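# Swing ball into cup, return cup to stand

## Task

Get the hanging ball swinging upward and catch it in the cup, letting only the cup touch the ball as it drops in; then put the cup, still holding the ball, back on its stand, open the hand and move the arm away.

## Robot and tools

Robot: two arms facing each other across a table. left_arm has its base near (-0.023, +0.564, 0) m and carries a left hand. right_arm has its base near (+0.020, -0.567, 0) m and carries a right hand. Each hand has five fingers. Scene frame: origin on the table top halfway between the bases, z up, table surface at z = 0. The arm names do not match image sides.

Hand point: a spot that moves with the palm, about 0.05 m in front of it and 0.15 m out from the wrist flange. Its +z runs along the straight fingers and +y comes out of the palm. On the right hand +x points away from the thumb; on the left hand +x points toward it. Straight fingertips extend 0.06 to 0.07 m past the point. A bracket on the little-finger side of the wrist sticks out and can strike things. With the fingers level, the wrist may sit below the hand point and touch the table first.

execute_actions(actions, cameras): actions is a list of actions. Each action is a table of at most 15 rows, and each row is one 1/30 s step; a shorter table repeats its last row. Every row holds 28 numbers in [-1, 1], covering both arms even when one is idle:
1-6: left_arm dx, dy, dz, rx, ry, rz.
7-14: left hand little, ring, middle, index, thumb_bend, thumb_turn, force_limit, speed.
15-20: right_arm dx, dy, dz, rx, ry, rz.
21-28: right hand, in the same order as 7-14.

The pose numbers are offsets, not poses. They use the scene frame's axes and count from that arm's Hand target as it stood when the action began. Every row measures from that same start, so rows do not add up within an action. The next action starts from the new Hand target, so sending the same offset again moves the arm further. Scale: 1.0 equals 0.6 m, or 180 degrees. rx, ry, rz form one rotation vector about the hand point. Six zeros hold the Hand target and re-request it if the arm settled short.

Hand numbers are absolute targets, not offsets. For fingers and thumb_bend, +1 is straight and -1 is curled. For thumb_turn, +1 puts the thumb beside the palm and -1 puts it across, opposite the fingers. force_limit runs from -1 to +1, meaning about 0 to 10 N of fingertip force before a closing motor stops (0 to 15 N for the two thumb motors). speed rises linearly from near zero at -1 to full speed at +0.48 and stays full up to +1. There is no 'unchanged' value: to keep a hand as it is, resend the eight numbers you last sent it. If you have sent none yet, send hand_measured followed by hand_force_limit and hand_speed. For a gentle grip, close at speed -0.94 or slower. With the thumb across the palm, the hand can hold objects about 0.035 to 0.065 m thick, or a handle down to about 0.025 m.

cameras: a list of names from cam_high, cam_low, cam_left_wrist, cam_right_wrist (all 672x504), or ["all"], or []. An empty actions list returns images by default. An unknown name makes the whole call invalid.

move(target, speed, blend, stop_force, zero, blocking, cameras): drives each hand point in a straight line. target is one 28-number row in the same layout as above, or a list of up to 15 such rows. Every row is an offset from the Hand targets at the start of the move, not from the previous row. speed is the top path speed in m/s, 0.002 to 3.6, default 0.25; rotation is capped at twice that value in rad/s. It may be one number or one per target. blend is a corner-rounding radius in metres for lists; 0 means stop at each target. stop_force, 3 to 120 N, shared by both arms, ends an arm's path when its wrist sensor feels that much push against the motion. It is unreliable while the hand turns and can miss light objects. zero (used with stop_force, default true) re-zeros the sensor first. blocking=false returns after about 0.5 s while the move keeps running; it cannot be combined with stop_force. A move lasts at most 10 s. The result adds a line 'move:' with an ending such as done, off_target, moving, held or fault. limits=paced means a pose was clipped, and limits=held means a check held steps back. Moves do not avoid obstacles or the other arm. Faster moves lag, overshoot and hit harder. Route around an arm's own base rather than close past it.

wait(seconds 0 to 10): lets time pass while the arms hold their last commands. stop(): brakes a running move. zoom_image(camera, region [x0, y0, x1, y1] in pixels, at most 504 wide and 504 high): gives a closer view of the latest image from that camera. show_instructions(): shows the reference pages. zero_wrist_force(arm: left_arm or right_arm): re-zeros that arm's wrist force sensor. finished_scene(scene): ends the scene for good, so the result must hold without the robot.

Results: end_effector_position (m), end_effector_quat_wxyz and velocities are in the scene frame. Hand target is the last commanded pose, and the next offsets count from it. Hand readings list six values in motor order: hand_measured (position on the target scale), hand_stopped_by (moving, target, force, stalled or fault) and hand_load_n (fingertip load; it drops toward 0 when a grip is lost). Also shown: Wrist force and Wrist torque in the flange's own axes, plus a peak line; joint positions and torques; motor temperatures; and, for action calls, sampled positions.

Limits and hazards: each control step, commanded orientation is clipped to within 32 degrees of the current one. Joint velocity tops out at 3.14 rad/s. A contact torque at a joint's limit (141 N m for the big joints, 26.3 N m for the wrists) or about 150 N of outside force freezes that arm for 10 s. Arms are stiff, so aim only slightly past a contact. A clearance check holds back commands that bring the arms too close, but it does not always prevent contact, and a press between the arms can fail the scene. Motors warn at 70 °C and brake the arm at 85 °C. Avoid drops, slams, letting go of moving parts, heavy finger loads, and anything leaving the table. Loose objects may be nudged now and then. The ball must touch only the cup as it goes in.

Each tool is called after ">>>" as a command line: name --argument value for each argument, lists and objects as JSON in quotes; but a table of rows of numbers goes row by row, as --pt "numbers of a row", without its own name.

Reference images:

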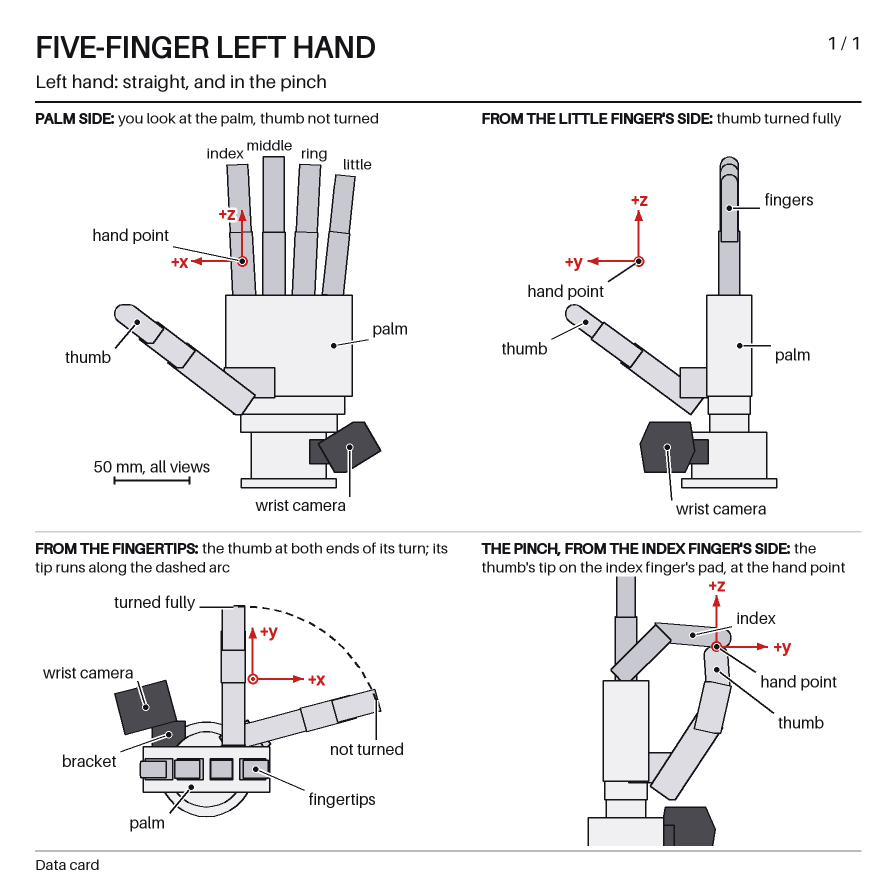

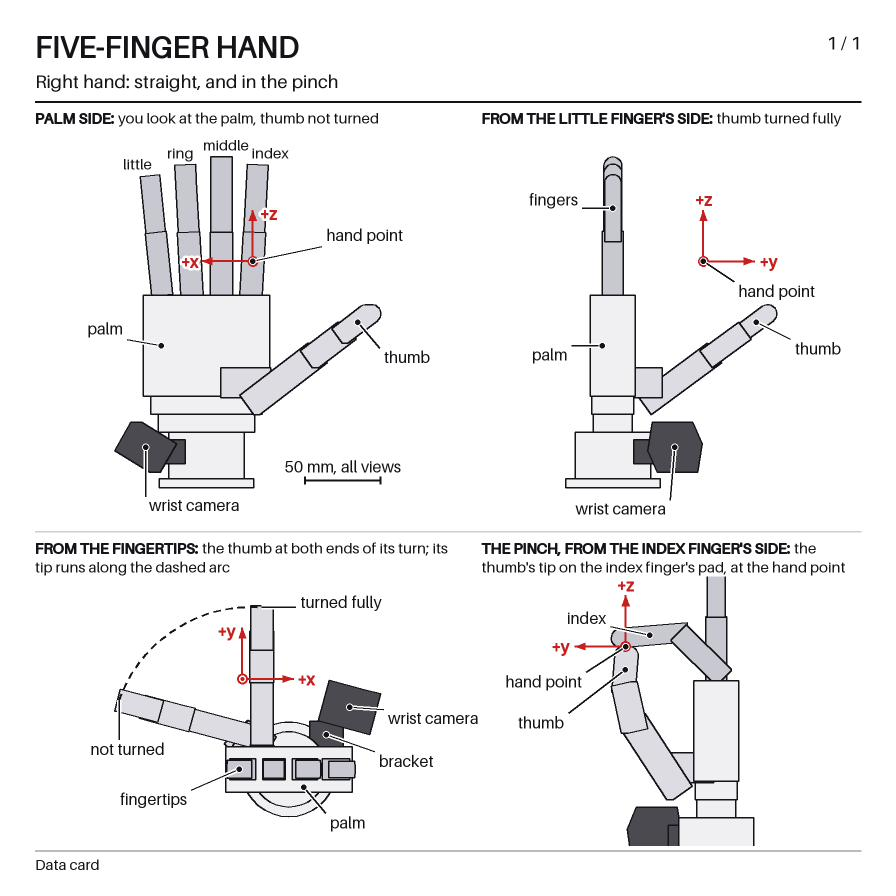

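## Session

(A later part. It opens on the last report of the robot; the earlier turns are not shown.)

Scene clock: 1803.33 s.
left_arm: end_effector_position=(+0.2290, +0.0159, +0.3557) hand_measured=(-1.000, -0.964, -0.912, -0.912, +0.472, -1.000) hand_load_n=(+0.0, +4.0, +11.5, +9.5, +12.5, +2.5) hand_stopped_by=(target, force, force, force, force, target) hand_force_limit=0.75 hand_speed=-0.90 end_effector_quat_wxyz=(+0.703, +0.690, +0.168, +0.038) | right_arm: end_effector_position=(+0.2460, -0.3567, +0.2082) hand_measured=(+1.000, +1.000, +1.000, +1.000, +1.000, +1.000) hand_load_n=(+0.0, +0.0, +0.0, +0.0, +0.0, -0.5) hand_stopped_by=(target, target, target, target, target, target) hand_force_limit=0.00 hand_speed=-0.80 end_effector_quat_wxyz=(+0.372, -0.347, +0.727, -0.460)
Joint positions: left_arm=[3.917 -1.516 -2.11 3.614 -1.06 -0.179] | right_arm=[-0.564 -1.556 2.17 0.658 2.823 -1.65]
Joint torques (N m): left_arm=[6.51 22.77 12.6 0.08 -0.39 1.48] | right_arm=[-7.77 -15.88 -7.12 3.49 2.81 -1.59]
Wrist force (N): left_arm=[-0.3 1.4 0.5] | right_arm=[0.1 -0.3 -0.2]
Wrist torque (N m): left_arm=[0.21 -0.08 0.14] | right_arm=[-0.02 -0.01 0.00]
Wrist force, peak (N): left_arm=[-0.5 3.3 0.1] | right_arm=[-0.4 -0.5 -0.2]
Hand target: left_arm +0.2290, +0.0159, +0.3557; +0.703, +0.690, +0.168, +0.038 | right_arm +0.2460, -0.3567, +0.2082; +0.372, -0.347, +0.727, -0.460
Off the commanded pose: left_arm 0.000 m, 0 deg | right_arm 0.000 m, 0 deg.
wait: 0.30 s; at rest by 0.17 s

>>> execute_actions --actions '[[[0,0,0,0,0,0,-0.97,-0.925,-0.875,-0.875,0.51,-1,0.75,-0.9,0,0,0,0,0,0,1,1,1,1,1,1,0,-0.8]],[[0,0,0,0,0,0,-0.93,-0.89,-0.85,-0.84,0.56,-1,0.75,-0.9,0,0,0,0,0,0,1,1,1,1,1,1,0,-0.8]]]' --cameras '["cam_high","cam_low"]'

>>> zoom_image --camera "cam_high" --region '[310, 80, 410, 180]'

>>> zoom_image --camera "cam_high" --region '[342, 175, 372, 200]'

>>> zoom_image --camera "cam_high" --region '[320, 180, 430, 290]'

Scene clock: 1818.07 s.
left_arm: end_effector_position=(+0.2290, +0.0159, +0.3556) hand_measured=(-0.930, -0.890, -0.850, -0.840, +0.560, -1.000) hand_load_n=(+0.0, -0.5, -0.5, +0.0, +0.0, +0.0) hand_stopped_by=(target, target, target, target, target, target) hand_force_limit=0.75 hand_speed=-0.90 end_effector_quat_wxyz=(+0.702, +0.690, +0.168, +0.038) | right_arm: end_effector_position=(+0.2460, -0.3567, +0.2082) hand_measured=(+1.000, +1.000, +1.000, +1.000, +1.000, +1.000) hand_load_n=(+0.0, +0.0, +0.0, +0.0, +0.0, -0.5) hand_stopped_by=(target, target, target, target, target, target) hand_force_limit=0.00 hand_speed=-0.80 end_effector_quat_wxyz=(+0.372, -0.347, +0.727, -0.460)
Joint positions: left_arm=[3.917 -1.516 -2.11 3.614 -1.06 -0.179] | right_arm=[-0.564 -1.556 2.17 0.658 2.823 -1.65]
Joint torques (N m): left_arm=[-1.83 12.69 26.94 2.4 0.07 1.72] | right_arm=[-7.28 -16.14 -7.61 3.48 2.86 -1.48]
Wrist force (N): left_arm=[1.5 -0.8 0.0] | right_arm=[-0.4 -0.8 -0.4]
Wrist torque (N m): left_arm=[-0.04 -0.12 0.18] | right_arm=[-0.07 0.05 -0.03]
Wrist force, peak (N): left_arm=[-0.5 3.5 0.1] | right_arm=[0.0 -0.8 -0.5]
Hand target: left_arm +0.2290, +0.0159, +0.3557; +0.703, +0.690, +0.168, +0.038 | right_arm +0.2460, -0.3567, +0.2082; +0.372, -0.347, +0.727, -0.460
Off the commanded pose: left_arm 0.000 m, 0 deg | right_arm 0.000 m, 0 deg.
Step readings (end_effector_position of left_arm | right_arm):
0: (+0.2290, +0.0159, +0.3557) | (+0.2460, -0.3567, +0.2082)
1: (+0.2290, +0.0159, +0.3557) | (+0.2460, -0.3567, +0.2082)
2: (+0.2290, +0.0159, +0.3557) | (+0.2460, -0.3567, +0.2082)
4: (+0.2290, +0.0159, +0.3557) | (+0.2460, -0.3567, +0.2082)
8: (+0.2290, +0.0159, +0.3556) | (+0.2460, -0.3567, +0.2082)
15: (+0.2290, +0.0159, +0.3556) | (+0.2460, -0.3567, +0.2082)
16: (+0.2290, +0.0159, +0.3556) | (+0.2460, -0.3567, +0.2082)
17: (+0.2290, +0.0159, +0.3556) | (+0.2460, -0.3567, +0.2082)
19: (+0.2290, +0.0159, +0.3556) | (+0.2460, -0.3567, +0.2082)
23: (+0.2290, +0.0159, +0.3556) | (+0.2460, -0.3567, +0.2082)
30: (+0.2290, +0.0159, +0.3556) | (+0.2460, -0.3567, +0.2082)
Images, in order (width x height): cam_high 672x504, cam_low 672x504.

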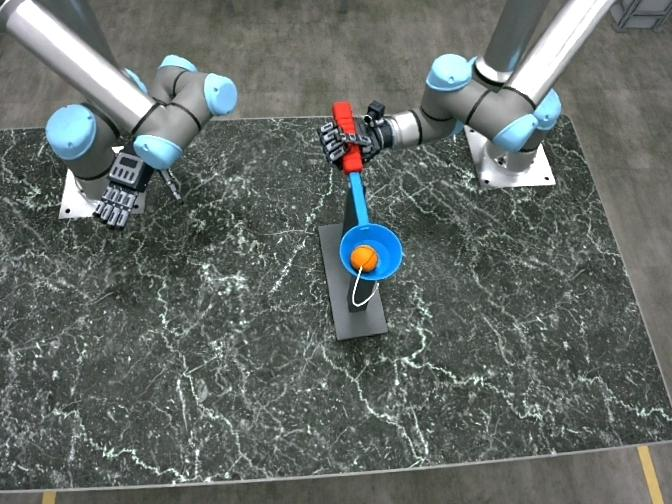

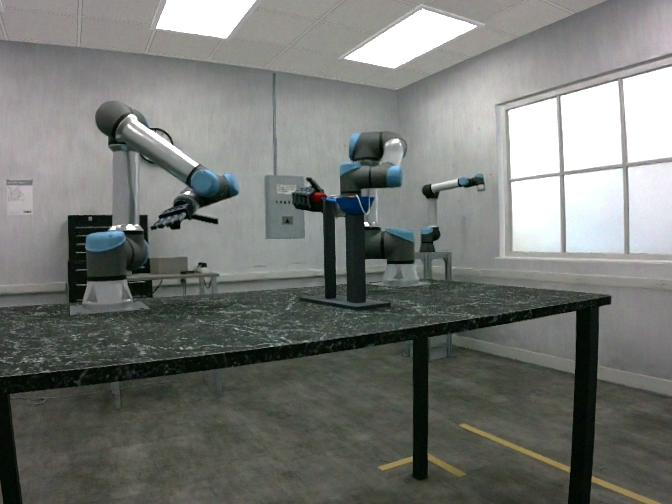

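Scaled by 5.040 from the camera's 672x504 image, which has a finer 960x720 frame.

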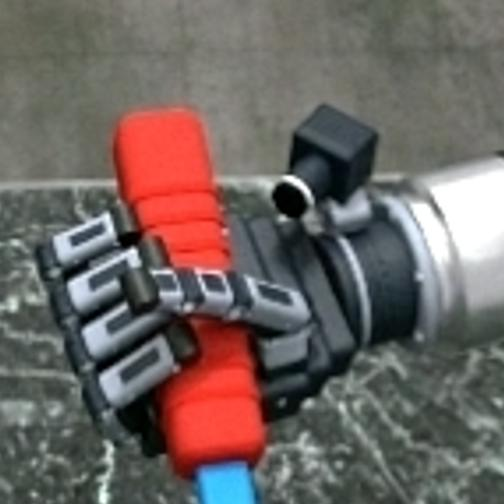

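Scaled by 16.800 from the camera's 672x504 image, which has a finer 960x720 frame.

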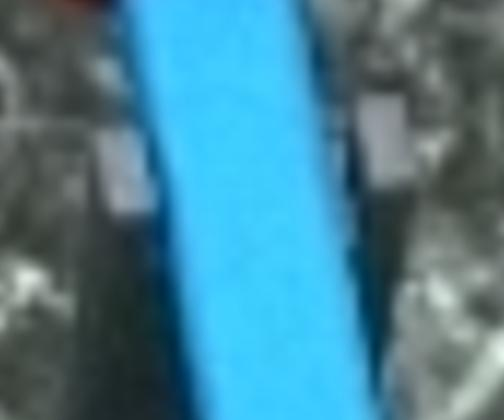

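Scaled by 4.582 from the camera's 672x504 image, which has a finer 960x720 frame.

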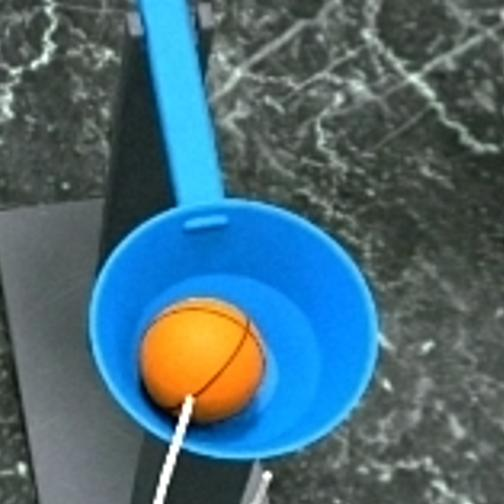

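>>> execute_actions --actions '[[[0,0,0,0,0,0,-0.9,-0.86,-0.82,-0.81,1,-1,0.4,-0.6,0,0,0,0,0,0,1,1,1,1,1,1,0,-0.8]],[[0,0,0,0,0,0,-0.9,-0.86,-0.82,-0.81,1,-1,0.4,-0.6,0,0,0,0,0,0,1,1,1,1,1,1,0,-0.8]],[[0,0,0,0,0,0,1,1,1,1,1,-1,0.4,-0.5,0,0,0,0,0,0,1,1,1,1,1,1,0,-0.8]],[[0,0,0,0,0,0,1,1,1,1,1,-1,0.4,-0.5,0,0,0,0,0,0,1,1,1,1,1,1,0,-0.8]],[[0,0,0,0,0,0,1,1,1,1,1,-1,0.4,-0.5,0,0,0,0,0,0,1,1,1,1,1,1,0,-0.8]],[[0,0,0,0,0,0,1,1,1,1,1,-1,0.4,-0.5,0,0,0,0,0,0,1,1,1,1,1,1,0,-0.8]]]' --cameras '["cam_high","cam_low"]'

>>> zoom_image --camera "cam_high" --region '[310, 80, 410, 180]'

>>> zoom_image --camera "cam_low" --region '[280, 160, 390, 270]'

Scene clock: 1832.67 s.
left_arm: end_effector_position=(+0.2290, +0.0159, +0.3557) hand_measured=(+1.000, +1.000, +1.000, +1.000, +1.000, -1.000) hand_load_n=(+0.0, +0.0, +0.0, +0.0, +0.0, +0.0) hand_stopped_by=(target, target, target, target, target, target) hand_force_limit=0.40 hand_speed=-0.50 end_effector_quat_wxyz=(+0.703, +0.690, +0.168, +0.038) | right_arm: end_effector_position=(+0.2460, -0.3567, +0.2082) hand_measured=(+1.000, +1.000, +1.000, +1.000, +1.000, +1.000) hand_load_n=(+0.0, +0.0, +0.0, +0.0, +0.0, -0.5) hand_stopped_by=(target, target, target, target, target, target) hand_force_limit=0.00 hand_speed=-0.80 end_effector_quat_wxyz=(+0.372, -0.347, +0.727, -0.460)
Joint positions: left_arm=[3.917 -1.516 -2.11 3.614 -1.06 -0.179] | right_arm=[-0.564 -1.556 2.17 0.658 2.823 -1.65]
Joint torques (N m): left_arm=[-5.32 30.3 27.18 2.95 1.53 1.67] | right_arm=[-7.45 -15.96 -8.02 3.5 2.88 -1.5]
Wrist force (N): left_arm=[1.6 -2.4 0.2] | right_arm=[0.1 -0.3 -0.2]
Wrist torque (N m): left_arm=[-0.07 -0.13 0.20] | right_arm=[-0.03 -0.01 0.00]
Wrist force, peak (N): left_arm=[1.9 -2.7 0.4] | right_arm=[-0.2 -0.5 -0.6]
Hand target: left_arm +0.2290, +0.0159, +0.3557; +0.703, +0.690, +0.168, +0.038 | right_arm +0.2460, -0.3567, +0.2082; +0.372, -0.347, +0.727, -0.460
Off the commanded pose: left_arm 0.000 m, 0 deg | right_arm 0.000 m, 0 deg.
Step readings (end_effector_position of left_arm | right_arm):
0: (+0.2290, +0.0158, +0.3557) | (+0.2460, -0.3567, +0.2082)
1: (+0.2290, +0.0158, +0.3557) | (+0.2460, -0.3567, +0.2082)
2: (+0.2290, +0.0158, +0.3557) | (+0.2460, -0.3567, +0.2082)
4: (+0.2290, +0.0158, +0.3557) | (+0.2460, -0.3567, +0.2082)
8: (+0.2290, +0.0158, +0.3557) | (+0.2460, -0.3567, +0.2082)
15: (+0.2290, +0.0158, +0.3557) | (+0.2460, -0.3567, +0.2082)
16: (+0.2290, +0.0158, +0.3557) | (+0.2460, -0.3567, +0.2082)
17: (+0.2290, +0.0158, +0.3557) | (+0.2460, -0.3567, +0.2082)
19: (+0.2290, +0.0158, +0.3557) | (+0.2460, -0.3567, +0.2082)
23: (+0.2290, +0.0159, +0.3557) | (+0.2460, -0.3567, +0.2082)
30: (+0.2290, +0.0159, +0.3557) | (+0.2460, -0.3567, +0.2082)
31: (+0.2290, +0.0159, +0.3557) | (+0.2460, -0.3567, +0.2082)
32: (+0.2290, +0.0159, +0.3557) | (+0.2460, -0.3567, +0.2082)
34: (+0.2290, +0.0159, +0.3557) | (+0.2460, -0.3567, +0.2082)
38: (+0.2290, +0.0159, +0.3557) | (+0.2460, -0.3567, +0.2082)
45: (+0.2290, +0.0159, +0.3557) | (+0.2460, -0.3567, +0.2082)
46: (+0.2290, +0.0159, +0.3557) | (+0.2460, -0.3567, +0.2082)
47: (+0.2290, +0.0159, +0.3557) | (+0.2460, -0.3567, +0.2082)
49: (+0.2290, +0.0159, +0.3557) | (+0.2460, -0.3567, +0.2082)
53: (+0.2290, +0.0159, +0.3557) | (+0.2460, -0.3567, +0.2082)
60: (+0.2290, +0.0159, +0.3557) | (+0.2460, -0.3567, +0.2082)
61: (+0.2290, +0.0159, +0.3557) | (+0.2460, -0.3567, +0.2082)
62: (+0.2290, +0.0159, +0.3557) | (+0.2460, -0.3567, +0.2082)
64: (+0.2290, +0.0159, +0.3557) | (+0.2460, -0.3567, +0.2082)
68: (+0.2290, +0.0159, +0.3557) | (+0.2460, -0.3567, +0.2082)
75: (+0.2290, +0.0159, +0.3557) | (+0.2460, -0.3567, +0.2082)
76: (+0.2290, +0.0159, +0.3557) | (+0.2460, -0.3567, +0.2082)
77: (+0.2290, +0.0159, +0.3557) | (+0.2460, -0.3567, +0.2082)
79: (+0.2290, +0.0159, +0.3557) | (+0.2460, -0.3567, +0.2082)
83: (+0.2290, +0.0159, +0.3557) | (+0.2460, -0.3567, +0.2082)
90: (+0.2290, +0.0159, +0.3557) | (+0.2460, -0.3567, +0.2082)
Images, in order (width x height): cam_high 672x504, cam_low 672x504.

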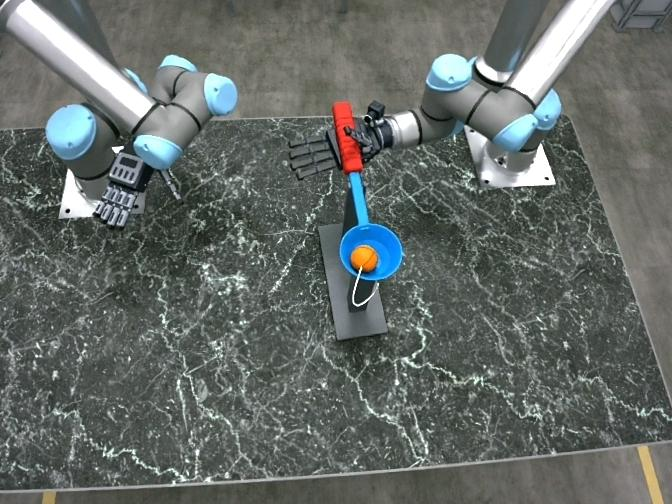

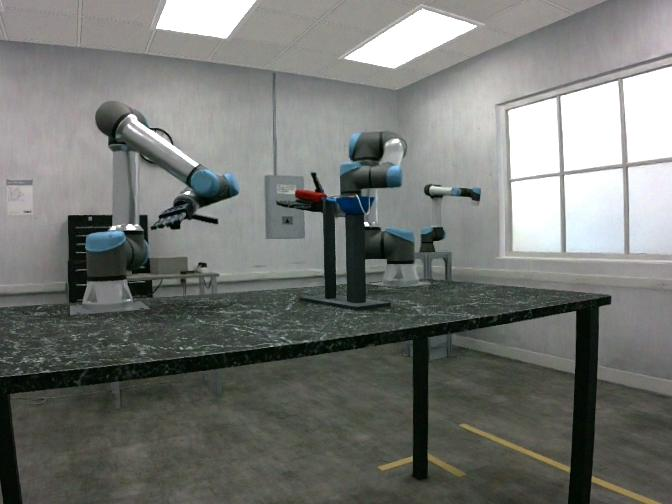

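Scaled by 5.040 from the camera's 672x504 image, which has a finer 960x720 frame.

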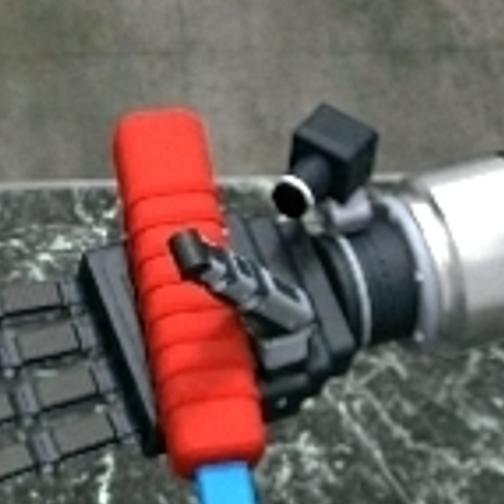

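Scaled by 4.582 from the camera's 672x504 image, which has a finer 960x720 frame.

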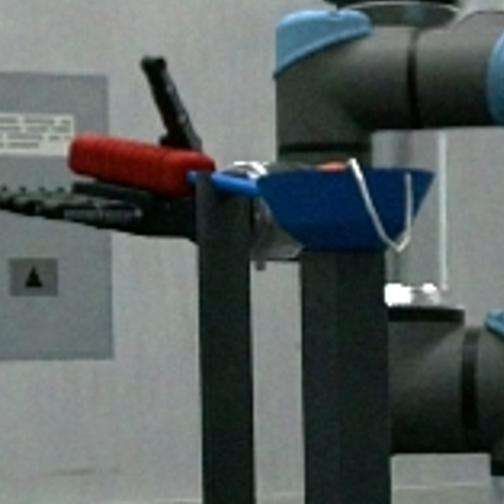

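>>> move --target '[0,0,-0.01667,0,0,0,1,1,1,1,1,-1,0.4,-0.5,0,0,0,0,0,0,1,1,1,1,1,1,0,-0.8]' --speed 0.005 --cameras '["cam_high","cam_low"]'

>>> zoom_image --camera "cam_high" --region '[310, 80, 410, 180]'

>>> zoom_image --camera "cam_high" --region '[320, 180, 430, 290]'

>>> zoom_image --camera "cam_low" --region '[280, 160, 390, 270]'

Scene clock: 1845.50 s.
left_arm: end_effector_position=(+0.2290, +0.0159, +0.3456) hand_measured=(+1.000, +1.000, +1.000, +1.000, +1.000, -1.000) hand_load_n=(+0.0, +0.5, +0.0, +0.0, +0.0, +0.0) hand_stopped_by=(target, target, target, target, target, target) hand_force_limit=0.40 hand_speed=-0.50 end_effector_quat_wxyz=(+0.703, +0.690, +0.168, +0.038) | right_arm: end_effector_position=(+0.2460, -0.3567, +0.2082) hand_measured=(+1.000, +1.000, +1.000, +1.000, +1.000, +1.000) hand_load_n=(+0.0, +0.0, +0.0, +0.0, +0.0, +0.0) hand_stopped_by=(target, target, target, target, target, target) hand_force_limit=0.00 hand_speed=-0.80 end_effector_quat_wxyz=(+0.372, -0.347, +0.727, -0.460)
Joint positions: left_arm=[3.917 -1.529 -2.126 3.644 -1.06 -0.179] | right_arm=[-0.564 -1.556 2.17 0.658 2.823 -1.65]
Joint torques (N m): left_arm=[-5.43 10.16 13.16 1.33 1.14 1.92] | right_arm=[-7.49 -15.78 -7.31 3.53 2.99 -1.55]
Wrist force (N): left_arm=[1.2 1.2 -0.1] | right_arm=[0.1 -0.1 -0.3]
Wrist torque (N m): left_arm=[0.14 -0.12 0.16] | right_arm=[0.01 -0.02 0.02]
Wrist force, peak (N): left_arm=[1.9 -2.5 0.4] | right_arm=[-0.2 -0.6 -0.6]
Hand target: left_arm +0.2290, +0.0159, +0.3457; +0.703, +0.690, +0.168, +0.038 | right_arm +0.2460, -0.3567, +0.2082; +0.372, -0.347, +0.727, -0.460
Off the commanded pose: left_arm 0.000 m, 0 deg | right_arm 0.000 m, 0 deg.
move: done
Images, in order (width x height): cam_high 672x504, cam_low 672x504.

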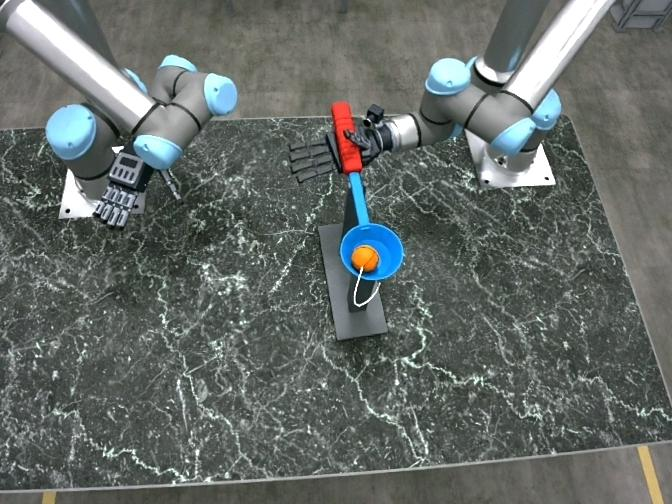

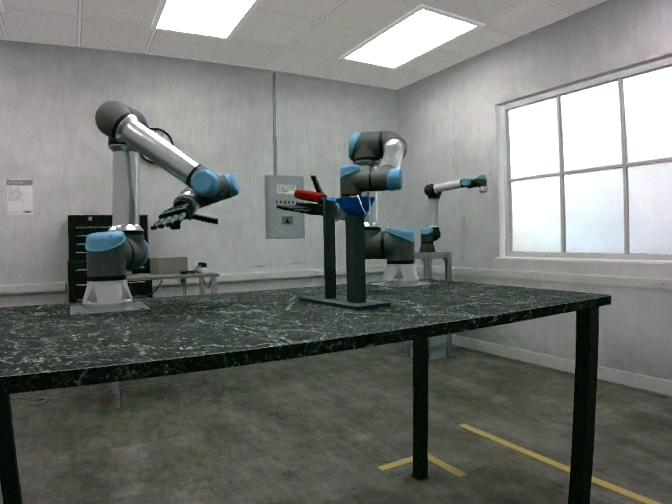

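Scaled by 5.040 from the camera's 672x504 image, which has a finer 960x720 frame.

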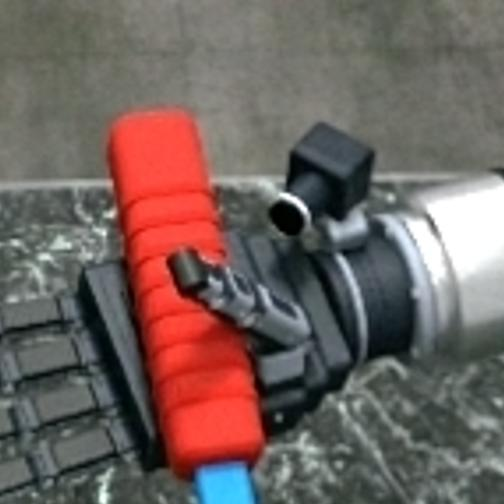

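Scaled by 4.582 from the camera's 672x504 image, which has a finer 960x720 frame.

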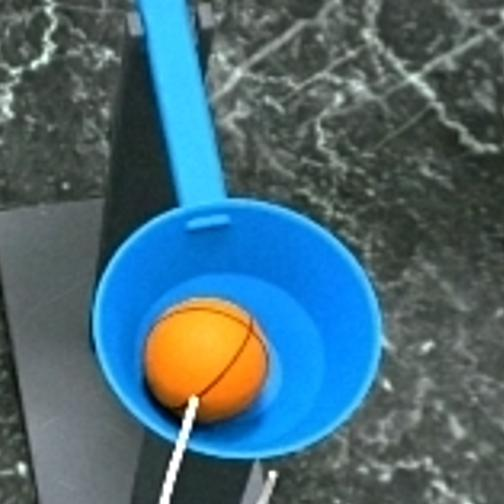

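Scaled by 4.582 from the camera's 672x504 image, which has a finer 960x720 frame.

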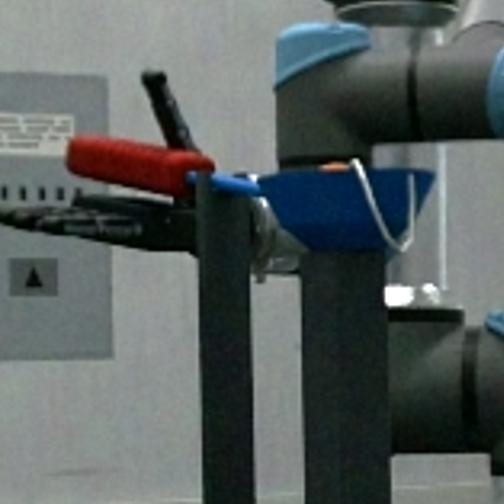

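>>> move --pt "-0.02408 0.07975 -0.01333 0 0 0 1 1 1 1 1 -1 0.4 -0.5 0 0 0 0 0 0 1 1 1 1 1 1 0 -0.8" --pt "-0.0819 0.27115 -0.01333 0 0 0 1 1 1 1 1 -1 0.4 -0.5 0 0 0 0 0 0 1 1 1 1 1 1 0 -0.8" --speed '[0.04,0.1]' --blend '[0.01,0]' --cameras '["cam_high","cam_low"]'

>>> zoom_image --camera "cam_high" --region '[320, 180, 430, 290]'

>>> zoom_image --camera "cam_low" --region '[280, 160, 390, 270]'

Scene clock: 1863.47 s.
left_arm: end_effector_position=(+0.1798, +0.1785, +0.3376) hand_measured=(+1.000, +1.000, +1.000, +1.000, +1.000, -1.000) hand_load_n=(+0.0, +0.0, +0.0, +0.0, +0.0, +0.0) hand_stopped_by=(target, target, target, target, target, target) hand_force_limit=0.40 hand_speed=-0.50 end_effector_quat_wxyz=(+0.702, +0.690, +0.168, +0.038) | right_arm: end_effector_position=(+0.2460, -0.3567, +0.2082) hand_measured=(+1.000, +1.000, +1.000, +1.000, +1.000, +1.000) hand_load_n=(+0.0, +0.0, +0.0, +0.0, +0.0, +0.0) hand_stopped_by=(target, target, target, target, target, target) hand_force_limit=0.00 hand_speed=-0.80 end_effector_quat_wxyz=(+0.372, -0.347, +0.727, -0.460)
Joint positions: left_arm=[4.461 -0.949 -2.508 3.436 -0.515 -0.167] | right_arm=[-0.564 -1.556 2.17 0.658 2.823 -1.65]
Joint torques (N m): left_arm=[5.1 -3.27 29.49 1.17 1.3 -1.59] | right_arm=[-7.2 -15.54 -7.97 3.5 2.84 -1.47]
Wrist force (N): left_arm=[1.1 0.2 -0.1] | right_arm=[-0.3 -0.5 -0.2]
Wrist torque (N m): left_arm=[0.09 -0.11 0.07] | right_arm=[-0.05 0.04 -0.03]
Wrist force, peak (N): left_arm=[1.4 2.0 -0.3] | right_arm=[-0.3 -0.5 -0.7]
Hand target: left_arm +0.1798, +0.1785, +0.3377; +0.703, +0.690, +0.168, +0.038 | right_arm +0.2460, -0.3567, +0.2082; +0.372, -0.347, +0.727, -0.460
Off the commanded pose: left_arm 0.000 m, 0 deg | right_arm 0.000 m, 0 deg.
move: done
Images, in order (width x height): cam_high 672x504, cam_low 672x504.

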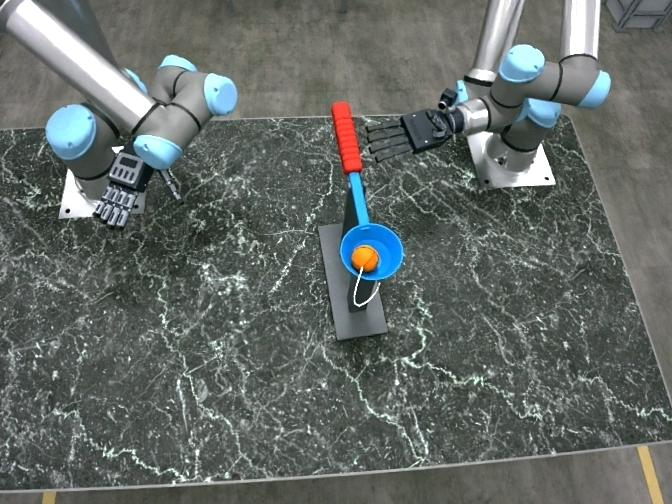

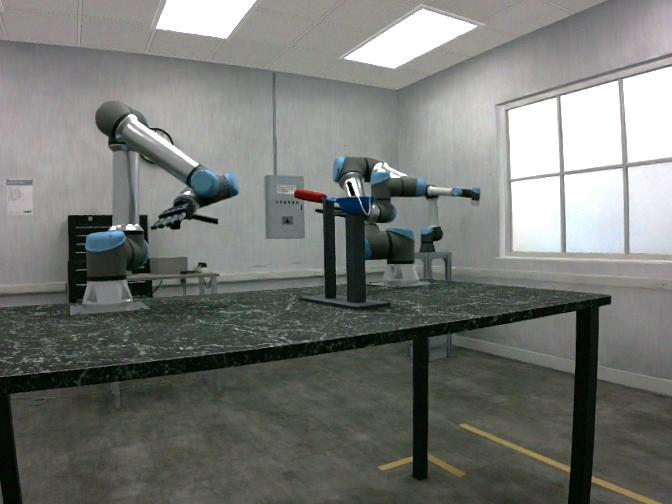

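Scaled by 4.582 from the camera's 672x504 image, which has a finer 960x720 frame.

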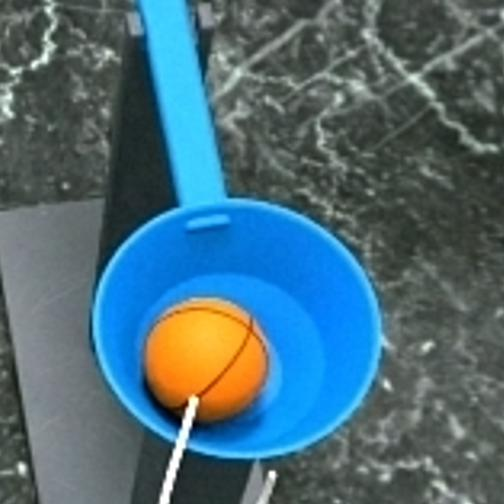

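Scaled by 4.582 from the camera's 672x504 image, which has a finer 960x720 frame.

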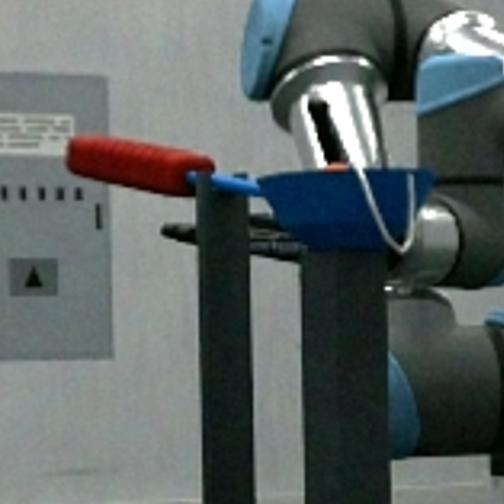

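>>> move --target '[-0.04,0.13,0,0,0,0,1,1,1,1,1,-1,0.4,-0.5,0,0,0,0,0,0,1,1,1,1,1,1,0,-0.8]' --speed 0.12 --cameras '["cam_high"]'

>>> finished_scene --scene 2

Scene clock: 1872.87 s.
left_arm: end_effector_position=(+0.1706, +0.2303, +0.3378) hand_measured=(+1.000, +1.000, +1.000, +1.000, +1.000, -1.000) hand_load_n=(+0.0, +0.0, +0.0, +0.0, -0.5, +0.0) hand_stopped_by=(target, target, target, target, target, target) hand_force_limit=0.40 hand_speed=-0.50 end_effector_quat_wxyz=(+0.705, +0.689, +0.166, +0.038) | right_arm: end_effector_position=(+0.2460, -0.3567, +0.2082) hand_measured=(+1.000, +1.000, +1.000, +1.000, +1.000, +1.000) hand_load_n=(+0.0, +0.0, +0.0, +0.0, +0.0, -0.5) hand_stopped_by=(target, target, target, target, target, target) hand_force_limit=0.00 hand_speed=-0.80 end_effector_quat_wxyz=(+0.372, -0.347, +0.727, -0.460)
Joint positions: left_arm=[5.264 -0.461 -2.596 3.069 0.291 -0.195] | right_arm=[-0.564 -1.556 2.17 0.658 2.823 -1.65]
Joint torques (N m): left_arm=[5.97 -31.22 26.08 -0.9 1.23 -1.72] | right_arm=[-6.74 -15.64 -7.38 3.49 2.92 -1.58]
Wrist force (N): left_arm=[1.1 0.3 0.0] | right_arm=[-0.2 -0.5 -0.2]
Wrist torque (N m): left_arm=[0.10 -0.09 0.14] | right_arm=[-0.07 0.04 -0.03]
Wrist force, peak (N): left_arm=[1.6 0.1 -0.2] | right_arm=[-0.2 -0.7 -0.4]
Hand target: left_arm +0.1558, +0.2565, +0.3377; +0.703, +0.690, +0.168, +0.038 | right_arm +0.2460, -0.3567, +0.2082; +0.372, -0.347, +0.727, -0.460
Off the commanded pose: left_arm 0.030 m, 0 deg | right_arm 0.000 m, 0 deg.
move: off_target (left_arm)
Images, in order (width x height): cam_high 672x504.

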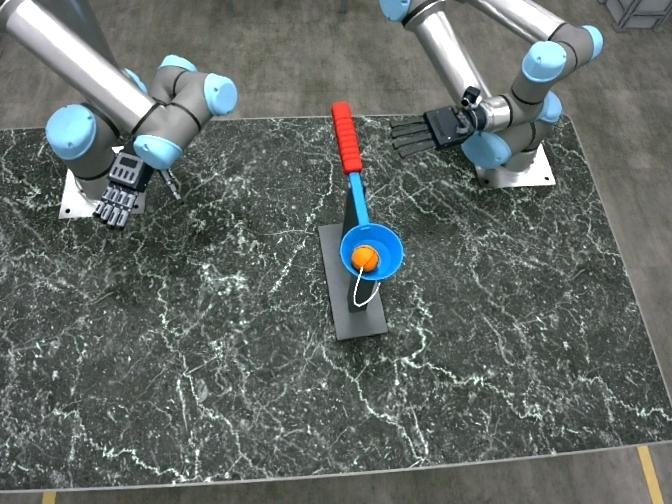

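The scene is finished: the task was done.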